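## Task

Scene 1: the brass strip sits flush in its nest. Pull the palette knife out of the cup, grip it on its handle, and use only that knife to pry the strip up at the notch. Finish with the strip lying flat on the bench. The cup must stay upright, and neither the strip nor the knife may drop more than 4 cm.

## Robot and tools

Robot: two six-joint arms, left_arm and right_arm, each ending in a two-finger gripper whose fingers can fold when pushed tip-first or when a part sits deep toward the palm. Grip parts near the fingertips for a predictable squeeze.

Scene frame: origin at table-top height, halfway between the nominal bases; +x points out over the table, +z up, and left_arm is on the +y side (image left/right do not match). Calibrated bases: left_arm at (+0.035, +0.464, 0) m, right_arm at (-0.053, -0.459, 0) m, both yawed slightly (quat_wxyz 1, 0, 0, 0.020). On each gripper, +z runs along the fingers and the fingers open and close along y. end_effector_position is the spot between the pads when shut; fingertips extend about 33 mm past it at gaps up to 40 mm, only 9 mm when wide open.

The 18-number row (used by execute_actions and move): all numbers lie in [-1, 1]. First nine are left_arm: dx, dy, dz, rx, ry, rz, gripper position, force_limit, speed; the next nine are the same for right_arm. Always send all 18. dx..rz are an offset, not a pose: measured from that arm's Hand target at the moment the action or move begins, along that Hand target's own axes. Scale: 1.0 = 0.6 m for dx/dy/dz and 180 degrees for the rotation vector rx/ry/rz. Six zeros mean stay at (or return to) the Hand target. Gripper position is absolute: +1 = 140 mm open, about -0.8 = pads touching, -1 = close until blocked. force_limit -1..+1 gives roughly 14 N to 58 N of pad pressure on slow closes; speed -1..+1 gives about 30 to 250 mm/s of finger travel, and faster closing squeezes harder. Both begin at +1. To leave a gripper unchanged, resend its previous three numbers (a 0 is a real command).

execute_actions(actions, cameras): actions is a list of actions; each action is a list of up to 15 rows, one per 1/30 s step, and a short action repeats its final row. Every row in an action counts from the same start pose, not from the row before; a new action starts from the updated Hand target, so repeating an offset keeps moving. Empty actions list returns state plus all camera images.

move(target, speed, blend, stop_force, zero, blocking, cameras): target is one row or a list of up to 15 rows; every row is an offset from the Hand targets at the move's start. speed is path top speed in m/s (0.002 to 3.6, default 0.25; rotation capped at twice that in rad/s), one value or one per target. blend (m) rounds corners in a list; 0 stops at each. stop_force (N, 3 to 120, shared by both arms) ends an arm's path when its wrist sensor feels that much push against its motion; unreliable while the gripper rotates and it may miss light pushes on loose items. zero (default true) re-zeros the sensor before such a move. blocking=false returns after about 0.5 s while the move continues (not allowed with stop_force). Moves cap at 10 s. The result adds a move: line with the outcome (done, off_target, moving, held, fault) and limits such as paced or held.

wait(seconds 0 to 10): let time pass holding commands. stop(): brake a running move. zoom_image(camera, region [x0, y0, x1, y1] in pixels, at most 504 by 504) enlarges part of the latest image. zero_wrist_force(arm): tare that arm's sensor. finished_scene(scene 1 or 2): ends the scene irreversibly; calls after it in the same reply act on the next scene.

Cameras: cam_high, cam_low, cam_left_wrist, cam_right_wrist, each 896x504.

Reading results: end_effector_position (m), end_effector_quat_wxyz and velocities are in the scene frame. Hand target is the last commanded pose after clipping; grippers often rest a bit short, and the next command re-requests it. object_status: 0 moving, 1 blocked while opening, 2 blocked while closing (a grip), 3 reached position or pads met (may hold nothing). position_measured is in counts: 3 wide open, about 75 = 100 mm, 139 = 60 mm, 200 = 20 mm, 230 pads meeting. Wrist force/torque are in the gripper's own axes, plus a line with the peak since last shown. Joint torques include gravity; velocities may read within noise. Tool commands lists current gripper commands. MOTOR HOT appears near 70 °C.

Cautions: commanded orientation is clipped to 32 degrees from the measured one per step. A net force near 150 N or torque at a joint's limit (wrist joints about 16 to 17 N m) stops the arm for 10 s; the wrists can only push about 11.5 N m. Arms are stiff, so aim only slightly into firm contacts and move slowly when touching. Do not let the arms or grippers press on each other; a clearance check may hold commands. Avoid paths near an arm's own base. Overheating at 85 °C brakes an arm for 30 to 60 s, so avoid long stretched holds. Do not tip the cup, drop the part or tool over 4 cm, release moving parts, slam things, or leave anything off the table. Occasional outside pushes may shift loose items.

Each tool is called after ">>>" as name(argument=value, ...), one argument or row to a line, values as JSON.

## Session

>>> execute_actions(
  actions=[],
)

Scene clock: 0.00 s.
left_arm: end_effector_position=(+1.0932, +0.6246, +0.2142) position_measured=3 object_status=3 end_effector_quat_wxyz=(-0.372, +0.663, -0.052, +0.647) | right_arm: end_effector_position=(+0.7338, -0.4635, +0.3207) position_measured=3 object_status=3 end_effector_quat_wxyz=(-0.088, +0.868, +0.164, +0.461)
Joint positions: left_arm=[-0.175 -0.161 0.555 -3.672 -0.997 3.816] | right_arm=[-0.461 -1.313 1.708 -2.769 -0.936 2.624]
Joint velocities: within noise
Joint torques (N m): no reading
Wrist force (N): no reading
Wrist torque (N m): no reading
Wrist force, peak (N): no reading
Hand target: left_arm +1.0932, +0.6246, +0.2142; -0.372, +0.663, -0.052, +0.647 | right_arm +0.7338, -0.4635, +0.3207; -0.088, +0.868, +0.164, +0.461
Tool commands: left_gripper/position=+1.0 left_gripper/force_limit=+1.0 left_gripper/speed=+1.0 right_gripper/position=+1.0 right_gripper/force_limit=+1.0 right_gripper/speed=+1.0

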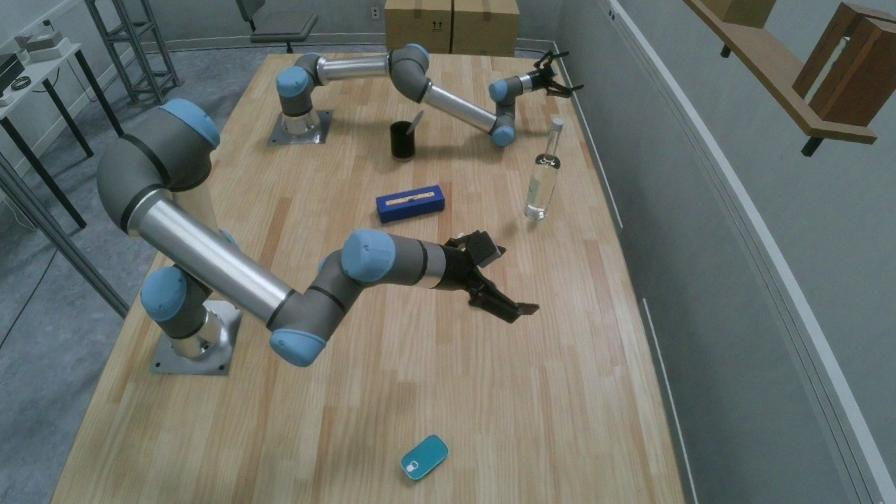

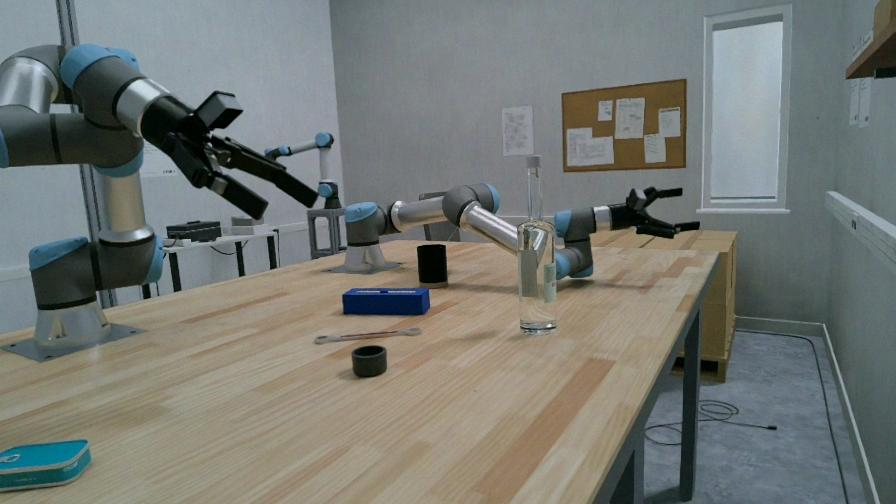

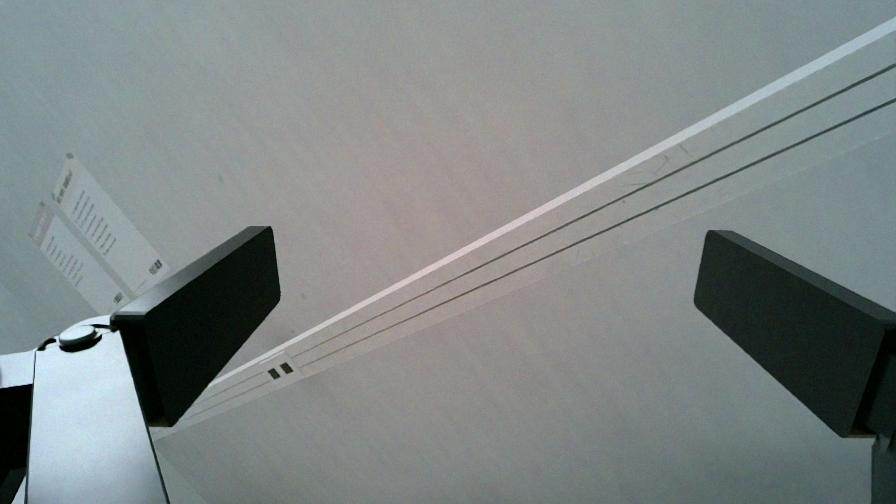

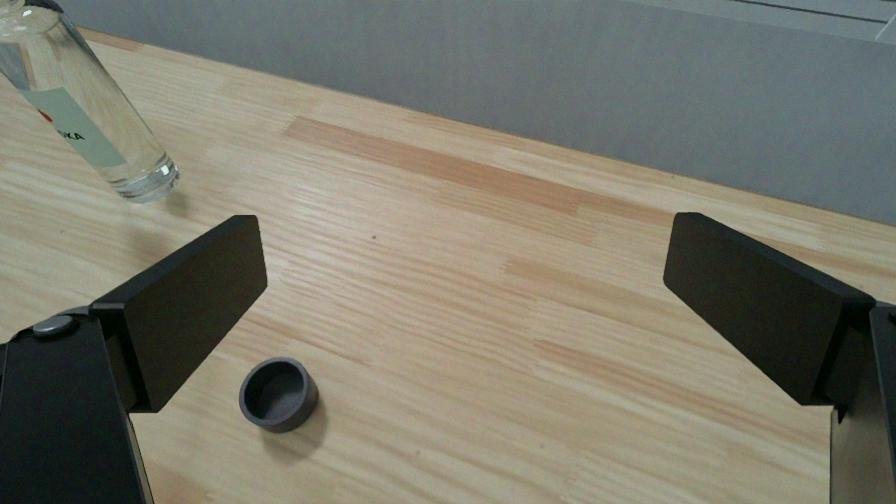

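>>> zoom_image(
  camera="cam_high",
  region=[340, 90, 480, 230],
)

>>> zoom_image(
  camera="cam_low",
  region=[310, 220, 470, 350],
)

Scaled by 3.600 from the camera's 896x504 image, which has a finer 1280x720 frame.

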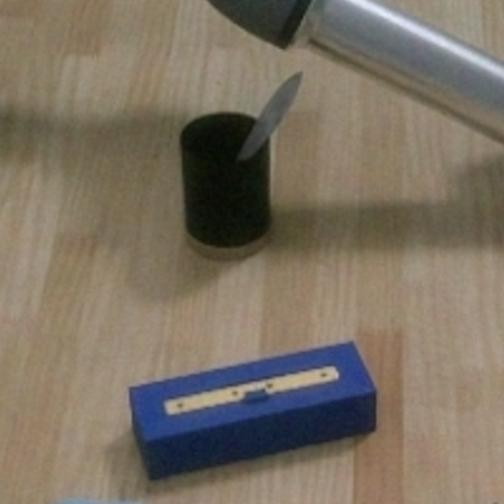

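Scaled by 3.150 from the camera's 896x504 image, which has a finer 1280x720 frame.

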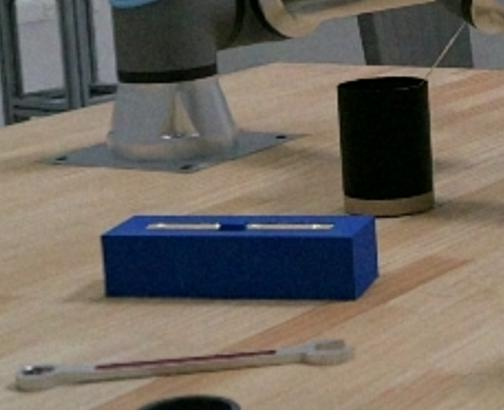

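>>> move(
  target=[0.4735,-0.2601,-0.5071,-0.5536,-0.1494,0.3320,1,1,1,-0.0049,-0.6907,-0.3911,0.1848,-0.2720,-0.3487,1,1,1],
  speed=0.3,
  cameras=["all"],
)

Scene clock: 77.43 s.
left_arm: end_effector_position=(+0.7994, +0.4507, +0.4989) position_measured=3 object_status=3 end_effector_quat_wxyz=(-0.110, +0.697, -0.698, +0.122) | right_arm: end_effector_position=(+0.3999, -0.1496, +0.4499) position_measured=3 object_status=3 end_effector_quat_wxyz=(+0.000, +0.707, +0.707, +0.001)
Joint positions: left_arm=[-0.253 -0.839 0.035 -1.093 -1.519 4.508] | right_arm=[0.314 -1.371 0.888 -1.09 -1.571 1.925]
Joint torques (N m): left_arm=[-9.02 -68.31 -36.31 -0.11 1.7 2.51] | right_arm=[9.1 -14.94 -40.18 -0.91 -2.62 1.08]
Wrist force (N): left_arm=[2.8 -1.3 -0.8] | right_arm=[-2.6 -0.1 0.1]
Wrist torque (N m): left_arm=[-0.18 -0.80 -0.12] | right_arm=[-0.10 0.57 0.29]
Wrist force, peak (N): left_arm=[3.4 -1.3 -1.1] | right_arm=[-3.3 0.4 -0.1]
Hand target: left_arm +0.8003, +0.4507, +0.4999; +0.000, +0.707, -0.708, +0.000 | right_arm +0.3999, -0.1495, +0.4500; +0.000, +0.707, +0.707, +0.000
Off the commanded pose: left_arm 0.001 m, 19 deg | right_arm 0.000 m, 0 deg.
elbow stopped short (left arm): the move would have taken joint 3 (elbow) straighter than the controller allows.
move: off_target (left_arm)

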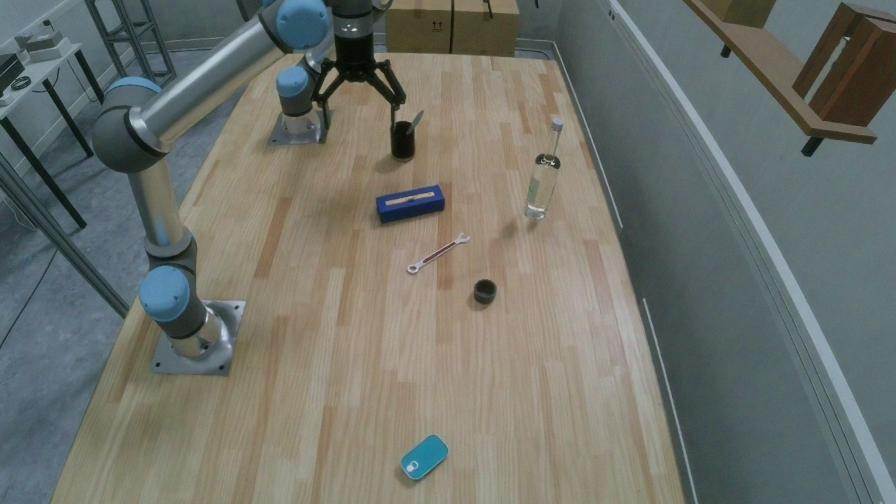

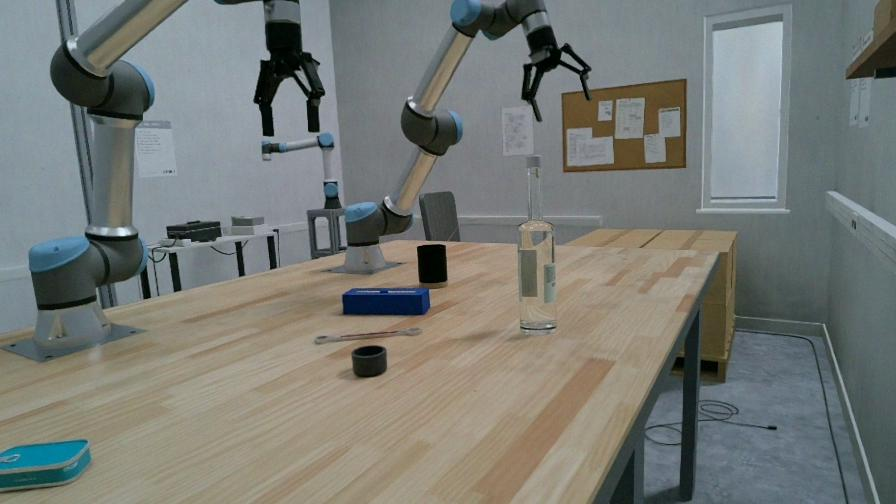

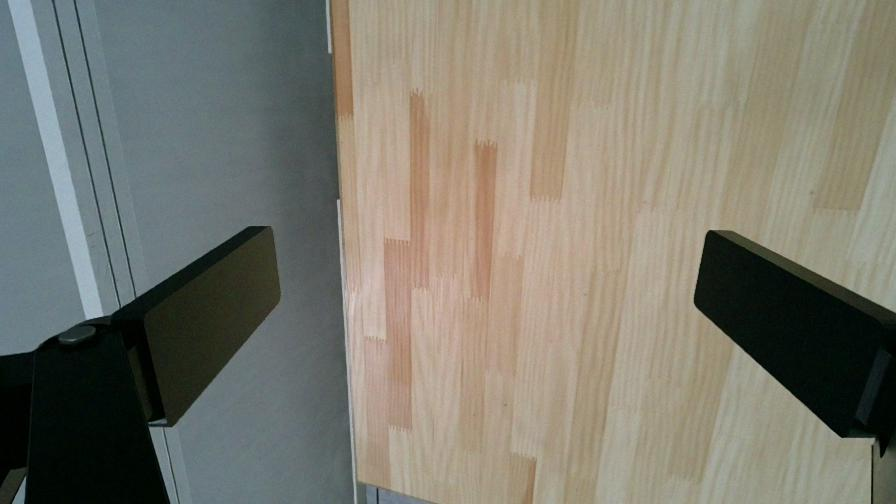

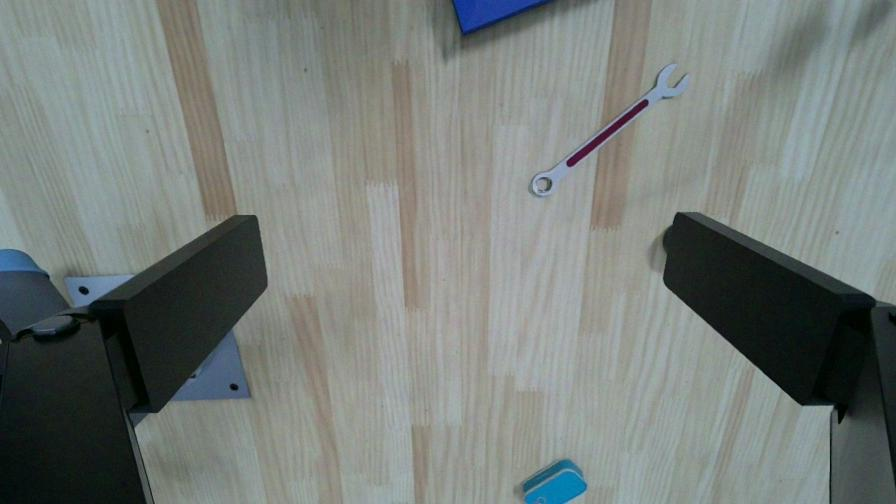

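>>> move(
  target=[0.3345,0.6333,0,0,0,0,1,1,1,0.0833,0,0,0,0,0,1,1,1],
  speed=0.3,
  cameras=["all"],
)

Scene clock: 106.77 s.
left_arm: end_effector_position=(+0.4202, +0.2505, +0.5002) position_measured=3 object_status=3 end_effector_quat_wxyz=(+0.000, +0.707, -0.708, +0.000) | right_arm: end_effector_position=(+0.3999, -0.0996, +0.4500) position_measured=3 object_status=3 end_effector_quat_wxyz=(+0.000, +0.707, +0.707, +0.000)
Joint positions: left_arm=[-0.852 -1.575 0.967 -0.962 -1.571 3.901] | right_arm=[0.399 -1.285 0.777 -1.064 -1.571 2.009]
Joint torques (N m): left_arm=[-6.36 -33.07 -4.6 -1.95 1.29 -1.85] | right_arm=[8.82 -17.62 -38.74 -0.84 -2.65 1.49]
Wrist force (N): left_arm=[3.3 -1.0 -1.0] | right_arm=[-2.5 0.4 0.3]
Wrist torque (N m): left_arm=[-0.08 -0.92 -0.12] | right_arm=[0.01 0.56 0.15]
Wrist force, peak (N): left_arm=[4.2 0.1 -0.9] | right_arm=[-3.2 0.4 0.0]
Hand target: left_arm +0.4201, +0.2504, +0.5002; +0.000, +0.707, -0.708, +0.000 | right_arm +0.3999, -0.0996, +0.4500; +0.000, +0.707, +0.707, +0.000
Off the commanded pose: left_arm 0.000 m, 0 deg | right_arm 0.000 m, 0 deg.
move: done

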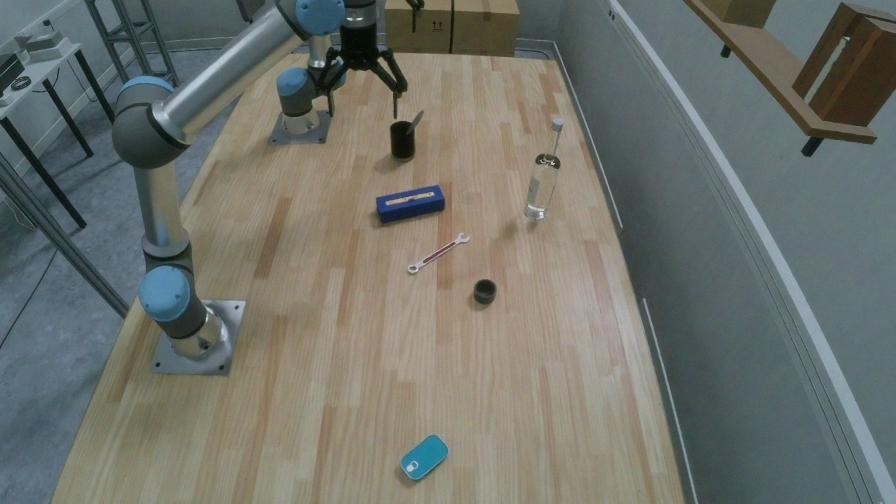

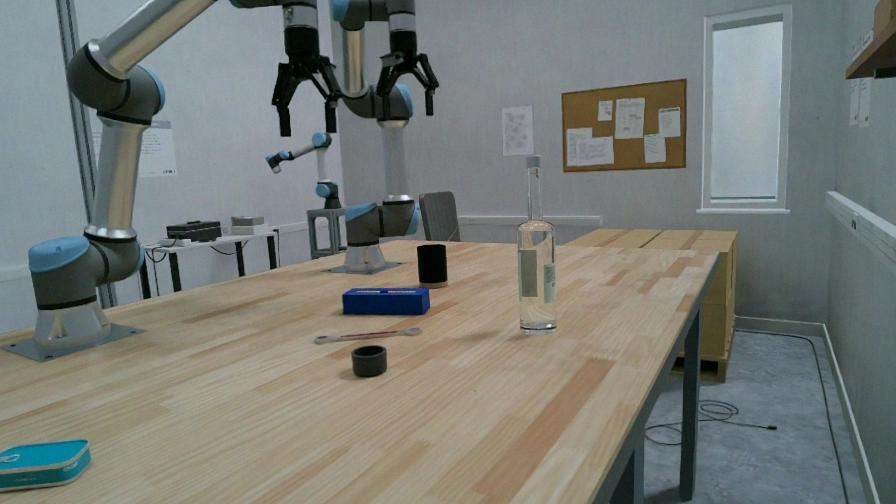

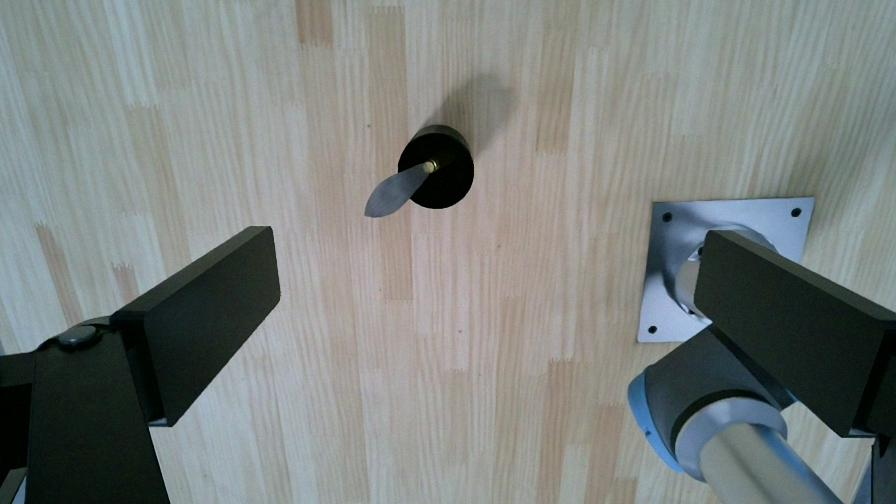

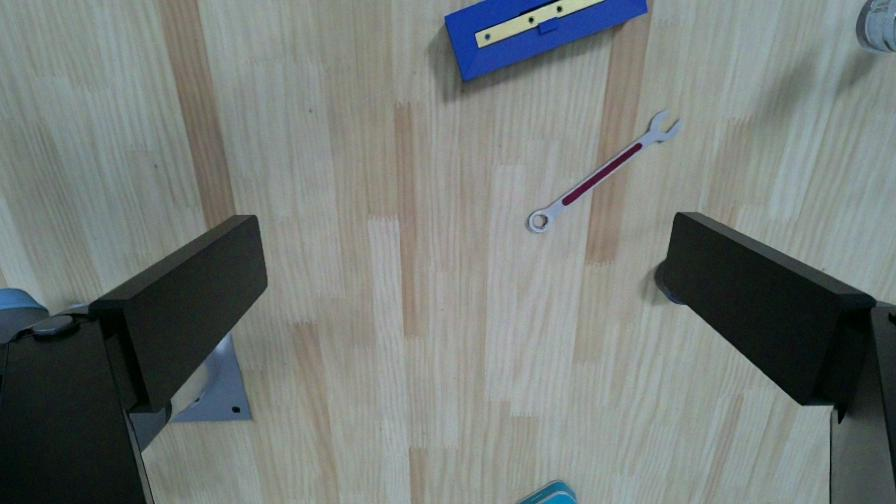

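>>> zoom_image(
  camera="cam_left_wrist",
  region=[330, 80, 530, 240],
)

>>> zoom_image(
  camera="cam_right_wrist",
  region=[430, 0, 680, 100],
)

>>> zoom_image(
  camera="cam_left_wrist",
  region=[0, 200, 300, 450],
)

>>> zoom_image(
  camera="cam_right_wrist",
  region=[0, 200, 300, 450],
)

Scaled by 2.520 from the camera's 896x504 image, which has a finer 1280x720 frame.

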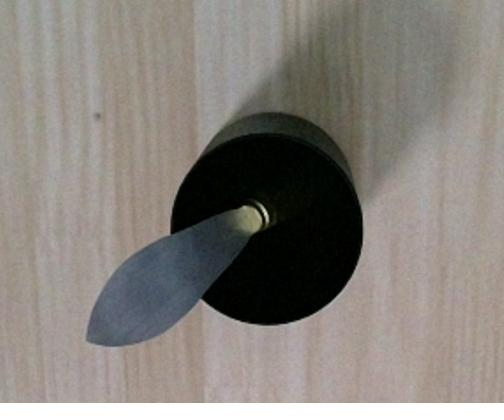

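Scaled by 2.016 from the camera's 896x504 image, which has a finer 1280x720 frame.

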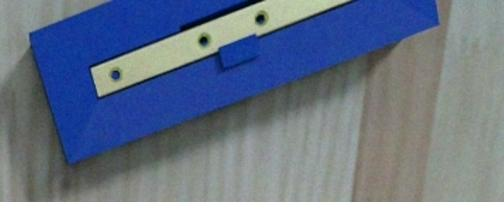

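Scaled by 1.680 from the camera's 896x504 image, which has a finer 1280x720 frame.

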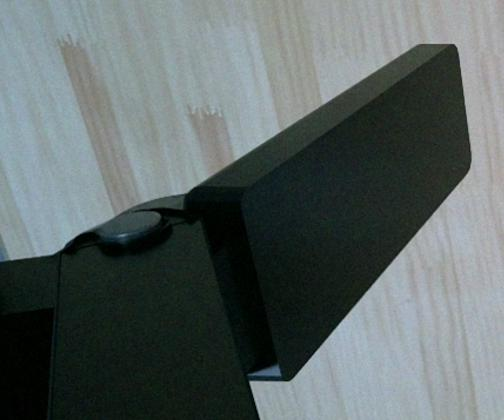

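Scaled by 1.680 from the camera's 896x504 image, which has a finer 1280x720 frame.

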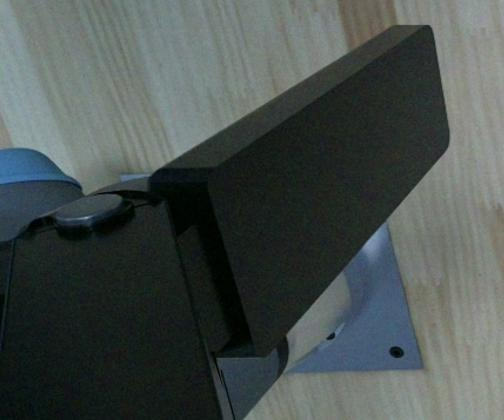

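>>> move(
  target=[0,0,0.1667,0,0,0,1,1,1,0,0,0.1667,0,0,0,1,1,1],
  speed=0.3,
  cameras=["cam_left_wrist","cam_right_wrist"],
)

>>> zoom_image(
  camera="cam_left_wrist",
  region=[330, 80, 530, 240],
)

>>> zoom_image(
  camera="cam_right_wrist",
  region=[430, 0, 680, 100],
)

Scene clock: 167.13 s.
left_arm: end_effector_position=(+0.4200, +0.2505, +0.4002) position_measured=3 object_status=3 end_effector_quat_wxyz=(+0.000, +0.707, -0.708, -0.001) end_effector_velocity=(+0.001, +0.001, -0.001) end_effector_angular_velocity=(+0.001, -0.001, +0.002) | right_arm: end_effector_position=(+0.4000, -0.0995, +0.3501) position_measured=3 object_status=3 end_effector_quat_wxyz=(+0.000, +0.707, +0.707, +0.000)
Joint positions: left_arm=[-0.853 -1.691 1.361 -1.24 -1.571 3.901] | right_arm=[0.399 -1.384 1.176 -1.364 -1.571 2.01]
Joint velocities: left_arm=[0.002 -0.001 0.005 -0.003 0.002 0] | right_arm=[within noise]
Joint torques (N m): left_arm=[-7.35 -31.53 -7.02 -6.56 1.66 -2] | right_arm=[-6.35 -56.74 -6.15 -5.45 3.05 -1.55]
Wrist force (N): left_arm=[3.1 -0.9 -0.8] | right_arm=[-2.8 0.4 -0.1]
Wrist torque (N m): left_arm=[-0.07 -0.91 -0.14] | right_arm=[0.00 0.63 0.17]
Wrist force, peak (N): left_arm=[3.1 -1.2 -3.1] | right_arm=[-2.7 0.5 1.7]
Hand target: left_arm +0.4200, +0.2505, +0.4001; +0.000, +0.707, -0.708, +0.000 | right_arm +0.4000, -0.0995, +0.3500; +0.000, +0.707, +0.707, +0.000
Off the commanded pose: left_arm 0.000 m, 0 deg | right_arm 0.000 m, 0 deg.
move: done
Images, in order (width x height): cam_left_wrist 896x504, cam_right_wrist 896x504.

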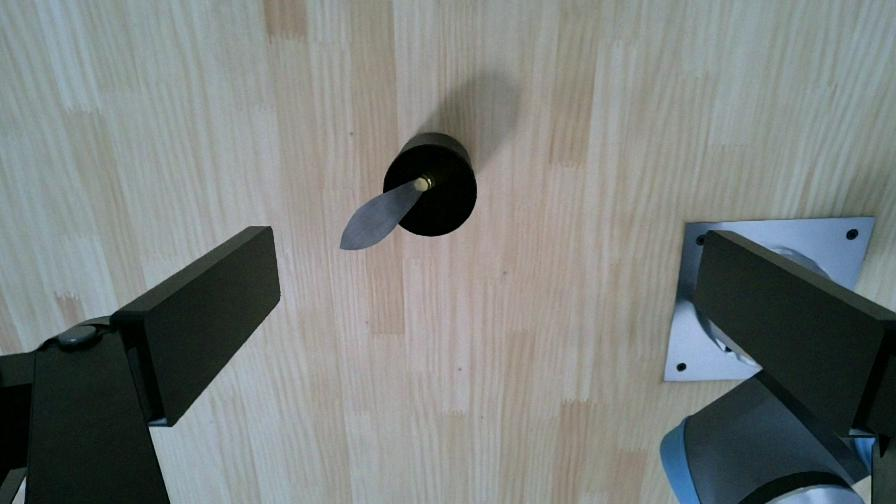

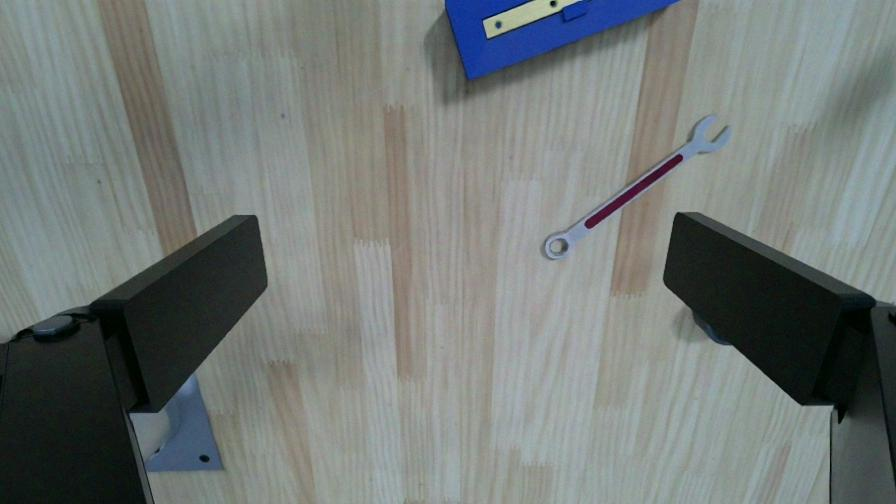

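Scaled by 2.520 from the camera's 896x504 image, which has a finer 1280x720 frame.

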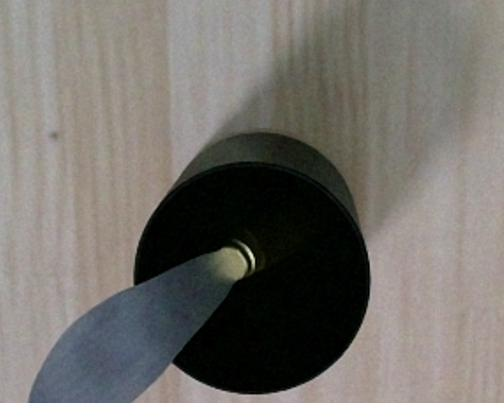

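Scaled by 2.016 from the camera's 896x504 image, which has a finer 1280x720 frame.

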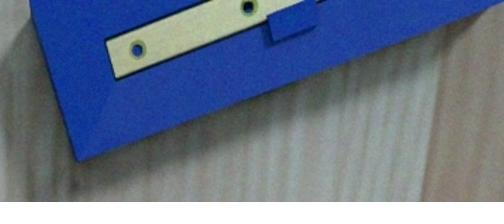

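>>> move(
  target=[-0.1492,-0.2333,0.2817,-0.1715,0.0427,-0.1516,1,1,1,0,0,0,0,0,0,1,1,1],
  speed=0.25,
  cameras=["all"],
)

>>> zoom_image(
  camera="cam_left_wrist",
  region=[320, 100, 620, 300],
)

>>> zoom_image(
  camera="cam_low",
  region=[380, 120, 560, 300],
)

>>> zoom_image(
  camera="cam_high",
  region=[360, 60, 500, 180],
)

Scene clock: 304.73 s.
left_arm: end_effector_position=(+0.5598, +0.3398, +0.2311) position_measured=3 object_status=3 end_effector_quat_wxyz=(+0.233, +0.825, -0.496, -0.140) | right_arm: end_effector_position=(+0.4000, -0.0995, +0.3500) position_measured=3 object_status=3 end_effector_quat_wxyz=(+0.000, +0.707, +0.707, +0.000)
Joint positions: left_arm=[-0.311 -1.149 1.183 -1.185 -1.938 4.032] | right_arm=[0.399 -1.384 1.176 -1.364 -1.571 2.01]
Joint torques (N m): left_arm=[7.72 -22.29 -41.2 0.93 -3.6 2.1] | right_arm=[-6.56 -56.65 -6.09 -5.4 2.94 -1.32]
Wrist force (N): left_arm=[3.5 -2.4 -1.4] | right_arm=[-2.3 0.4 -0.2]
Wrist torque (N m): left_arm=[-0.34 -0.96 -0.32] | right_arm=[0.00 0.51 0.16]
Wrist force, peak (N): left_arm=[6.2 -0.5 -2.1] | right_arm=[-3.2 0.4 0.1]
Hand target: left_arm +0.5599, +0.3399, +0.2310; +0.233, +0.825, -0.496, -0.140 | right_arm +0.4000, -0.0995, +0.3500; +0.000, +0.707, +0.707, +0.000
Off the commanded pose: left_arm 0.000 m, 0 deg | right_arm 0.000 m, 0 deg.
move: done

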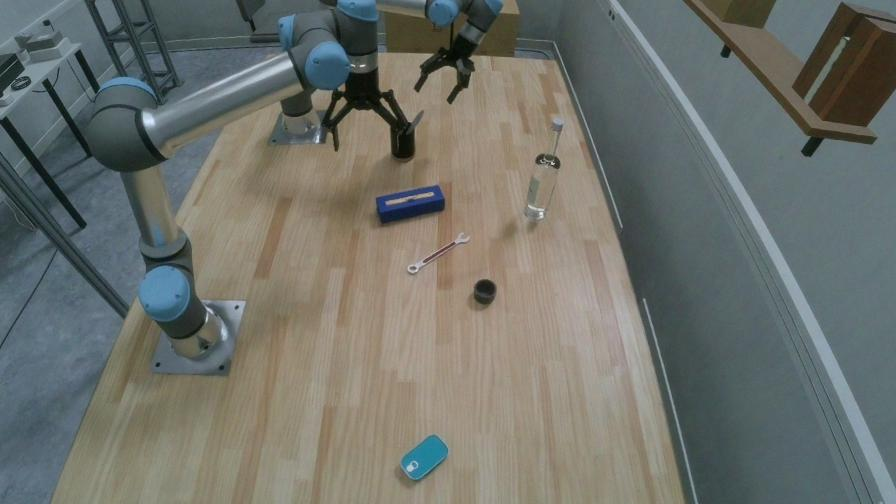

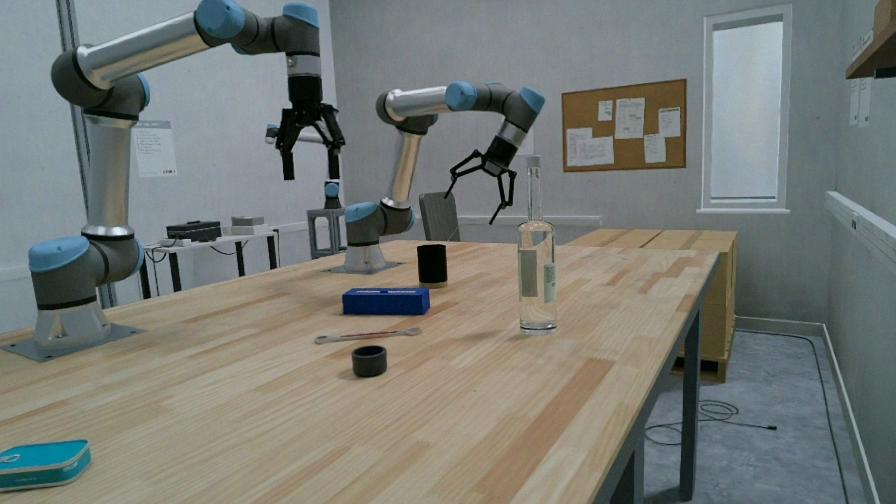

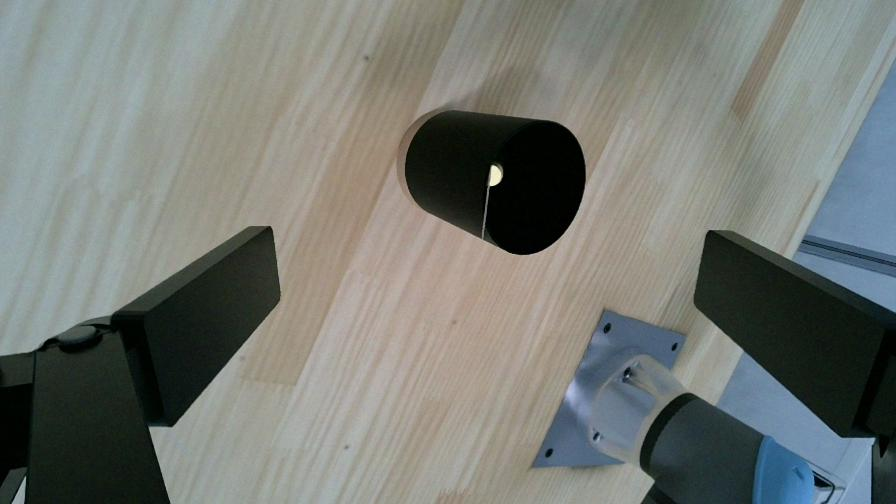

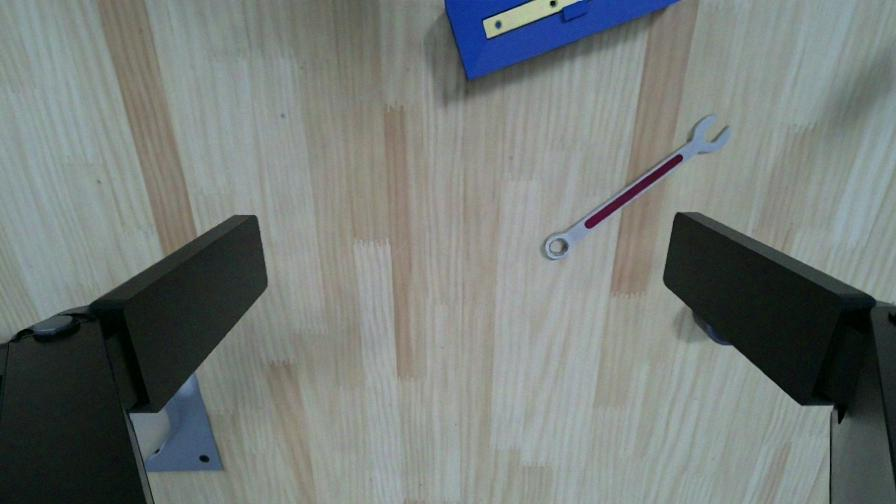

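Scaled by 1.680 from the camera's 896x504 image, which has a finer 1280x720 frame.

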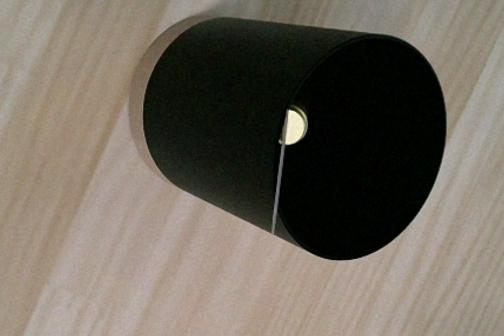

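Scaled by 2.800 from the camera's 896x504 image, which has a finer 1280x720 frame.

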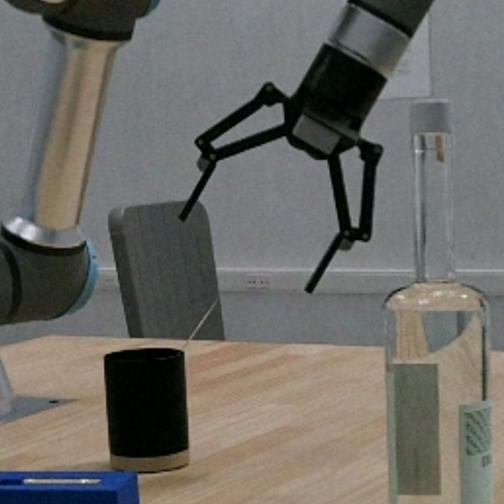

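Scaled by 3.600 from the camera's 896x504 image, which has a finer 1280x720 frame.

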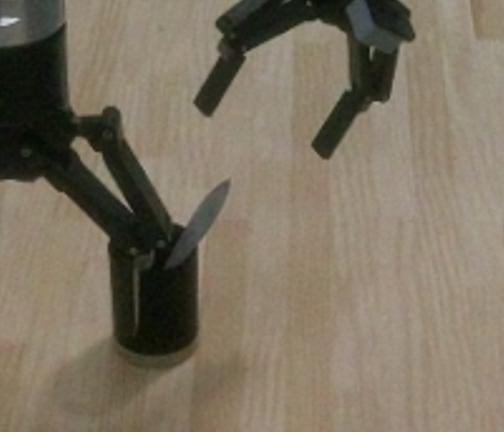

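>>> zoom_image(
  camera="cam_left_wrist",
  region=[646, 200, 896, 450],
)

>>> zoom_image(
  camera="cam_left_wrist",
  region=[430, 130, 550, 270],
)

Scaled by 2.016 from the camera's 896x504 image, which has a finer 1280x720 frame.

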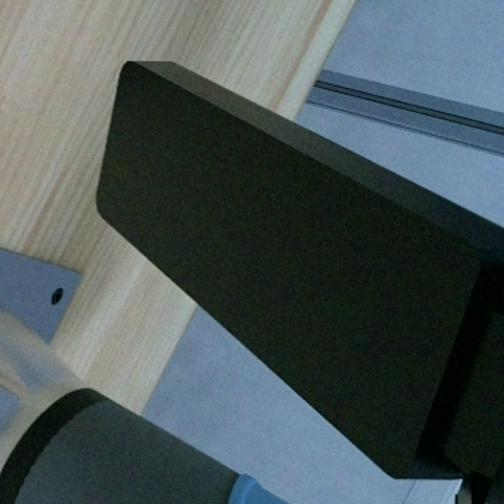

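Scaled by 3.600 from the camera's 896x504 image, which has a finer 1280x720 frame.

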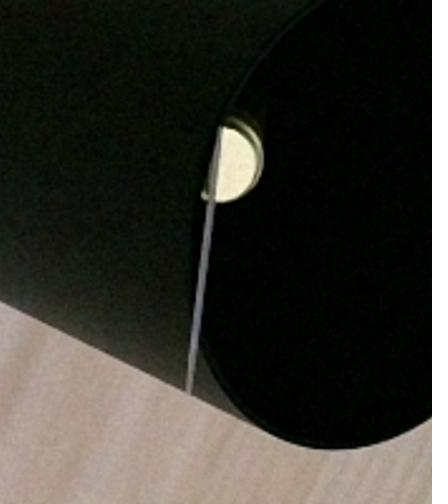

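>>> move(
  target=[0,0,0.05,0,0,0,1,1,1,0,0,0,0,0,0,1,1,1],
  speed=0.15,
  cameras=["cam_left_wrist"],
)

>>> zoom_image(
  camera="cam_left_wrist",
  region=[430, 130, 590, 290],
)

Scene clock: 354.80 s.
left_arm: end_effector_position=(+0.5461, +0.3326, +0.2056) position_measured=3 object_status=3 end_effector_quat_wxyz=(+0.233, +0.825, -0.496, -0.141) | right_arm: end_effector_position=(+0.4000, -0.0995, +0.3500) position_measured=3 object_status=3 end_effector_quat_wxyz=(+0.000, +0.707, +0.707, +0.000)
Joint positions: left_arm=[-0.328 -1.178 1.291 -1.27 -1.945 4.016] | right_arm=[0.399 -1.384 1.176 -1.364 -1.571 2.01]
Joint torques (N m): left_arm=[-7.28 -54.96 -6.24 -4.78 -3.45 -2.07] | right_arm=[-6.23 -57.03 -6.7 -5.3 2.99 -1.24]
Wrist force (N): left_arm=[3.8 -1.9 -1.7] | right_arm=[-2.5 0.4 -0.1]
Wrist torque (N m): left_arm=[-0.24 -1.00 -0.22] | right_arm=[0.01 0.56 0.16]
Wrist force, peak (N): left_arm=[3.7 -1.9 -2.6] | right_arm=[-3.1 -0.1 -0.1]
Hand target: left_arm +0.5460, +0.3325, +0.2055; +0.233, +0.825, -0.496, -0.140 | right_arm +0.4000, -0.0995, +0.3500; +0.000, +0.707, +0.707, +0.000
Off the commanded pose: left_arm 0.000 m, 0 deg | right_arm 0.000 m, 0 deg.
move: done
Images, in order (width x height): cam_left_wrist 896x504.

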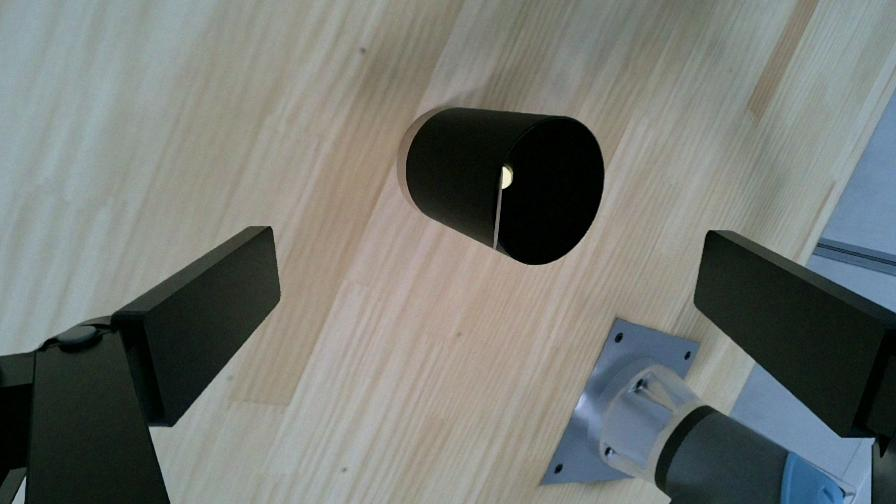

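Scaled by 3.150 from the camera's 896x504 image, which has a finer 1280x720 frame.

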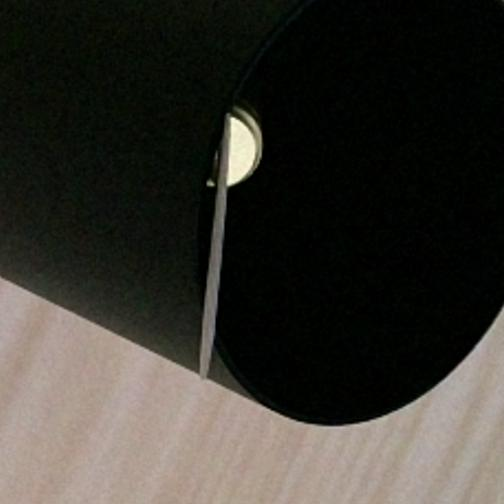

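>>> wait(
  seconds=0.1,
  cameras=["cam_low", "cam_high"],
)

>>> zoom_image(
  camera="cam_low",
  region=[400, 130, 560, 290],
)

>>> zoom_image(
  camera="cam_high",
  region=[380, 0, 520, 140],
)

Scene clock: 402.70 s.
left_arm: end_effector_position=(+0.5460, +0.3325, +0.2055) position_measured=3 object_status=3 end_effector_quat_wxyz=(+0.233, +0.825, -0.496, -0.140) | right_arm: end_effector_position=(+0.4000, -0.0995, +0.3500) position_measured=3 object_status=3 end_effector_quat_wxyz=(+0.000, +0.707, +0.707, +0.000)
Joint positions: left_arm=[-0.328 -1.178 1.291 -1.271 -1.945 4.016] | right_arm=[0.399 -1.384 1.176 -1.364 -1.571 2.01]
Joint torques (N m): left_arm=[-6.89 -57.25 -4.91 -4.82 -3.38 -1.95] | right_arm=[-6.35 -56.54 -6.8 -5.28 3.04 -1.37]
Wrist force (N): left_arm=[3.3 -1.8 -1.8] | right_arm=[-2.7 0.2 0.3]
Wrist torque (N m): left_arm=[-0.22 -0.89 -0.21] | right_arm=[-0.04 0.61 0.16]
Wrist force, peak (N): left_arm=[3.8 -2.2 -1.7] | right_arm=[-3.0 0.3 0.0]
Hand target: left_arm +0.5460, +0.3325, +0.2055; +0.233, +0.825, -0.496, -0.140 | right_arm +0.4000, -0.0995, +0.3500; +0.000, +0.707, +0.707, +0.000
Tool commands: left_gripper/position=+1.0 left_gripper/force_limit=+1.0 left_gripper/speed=+1.0 right_gripper/position=+1.0 right_gripper/force_limit=+1.0 right_gripper/speed=+1.0
Off the commanded pose: left_arm 0.000 m, 0 deg | right_arm 0.000 m, 0 deg.
wait: 0.10 s; at rest from the start
Images, in order (width x height): cam_high 896x504, cam_low 896x504.

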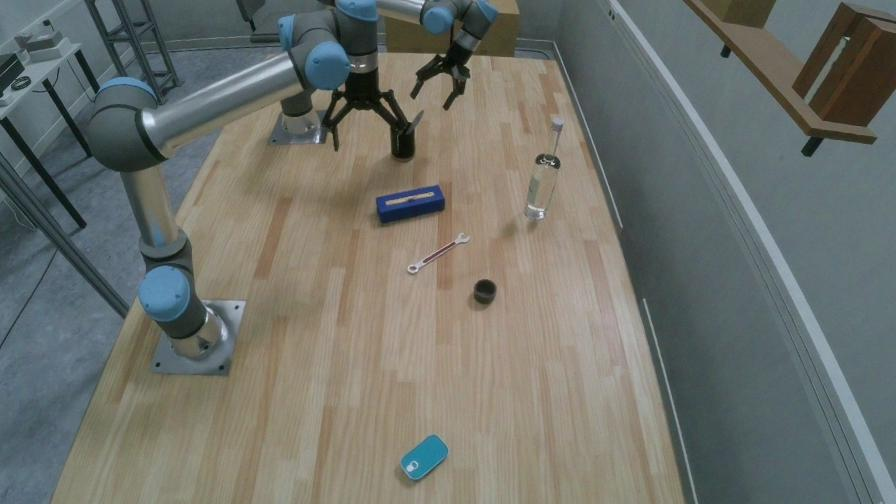

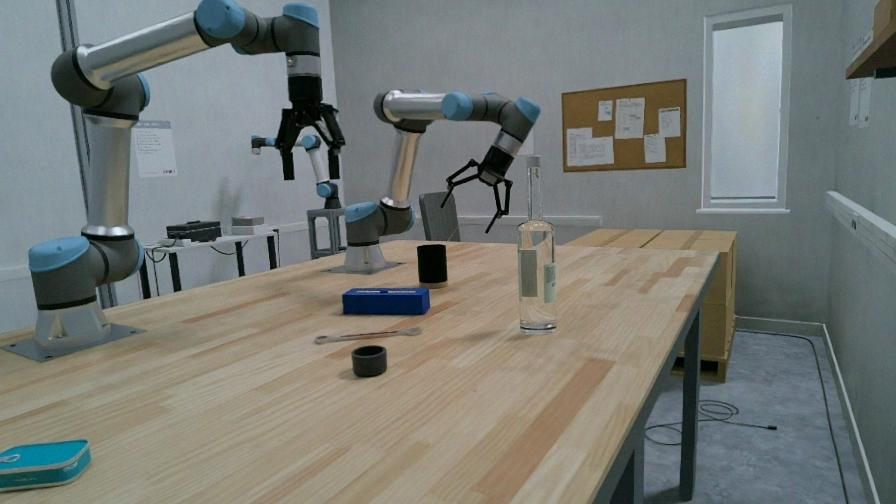

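Scaled by 3.150 from the camera's 896x504 image, which has a finer 1280x720 frame.

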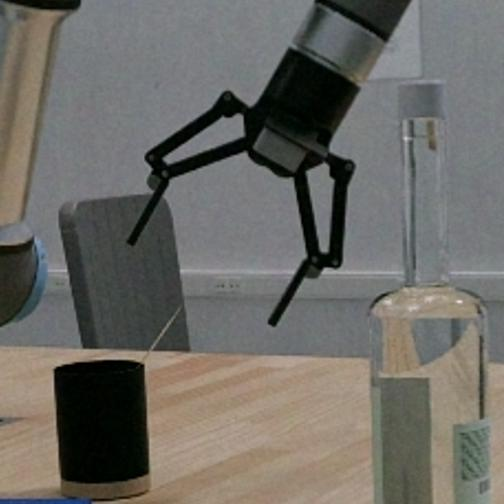

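Scaled by 3.600 from the camera's 896x504 image, which has a finer 1280x720 frame.

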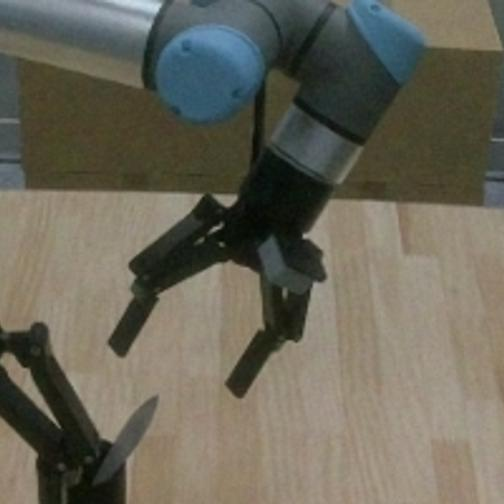

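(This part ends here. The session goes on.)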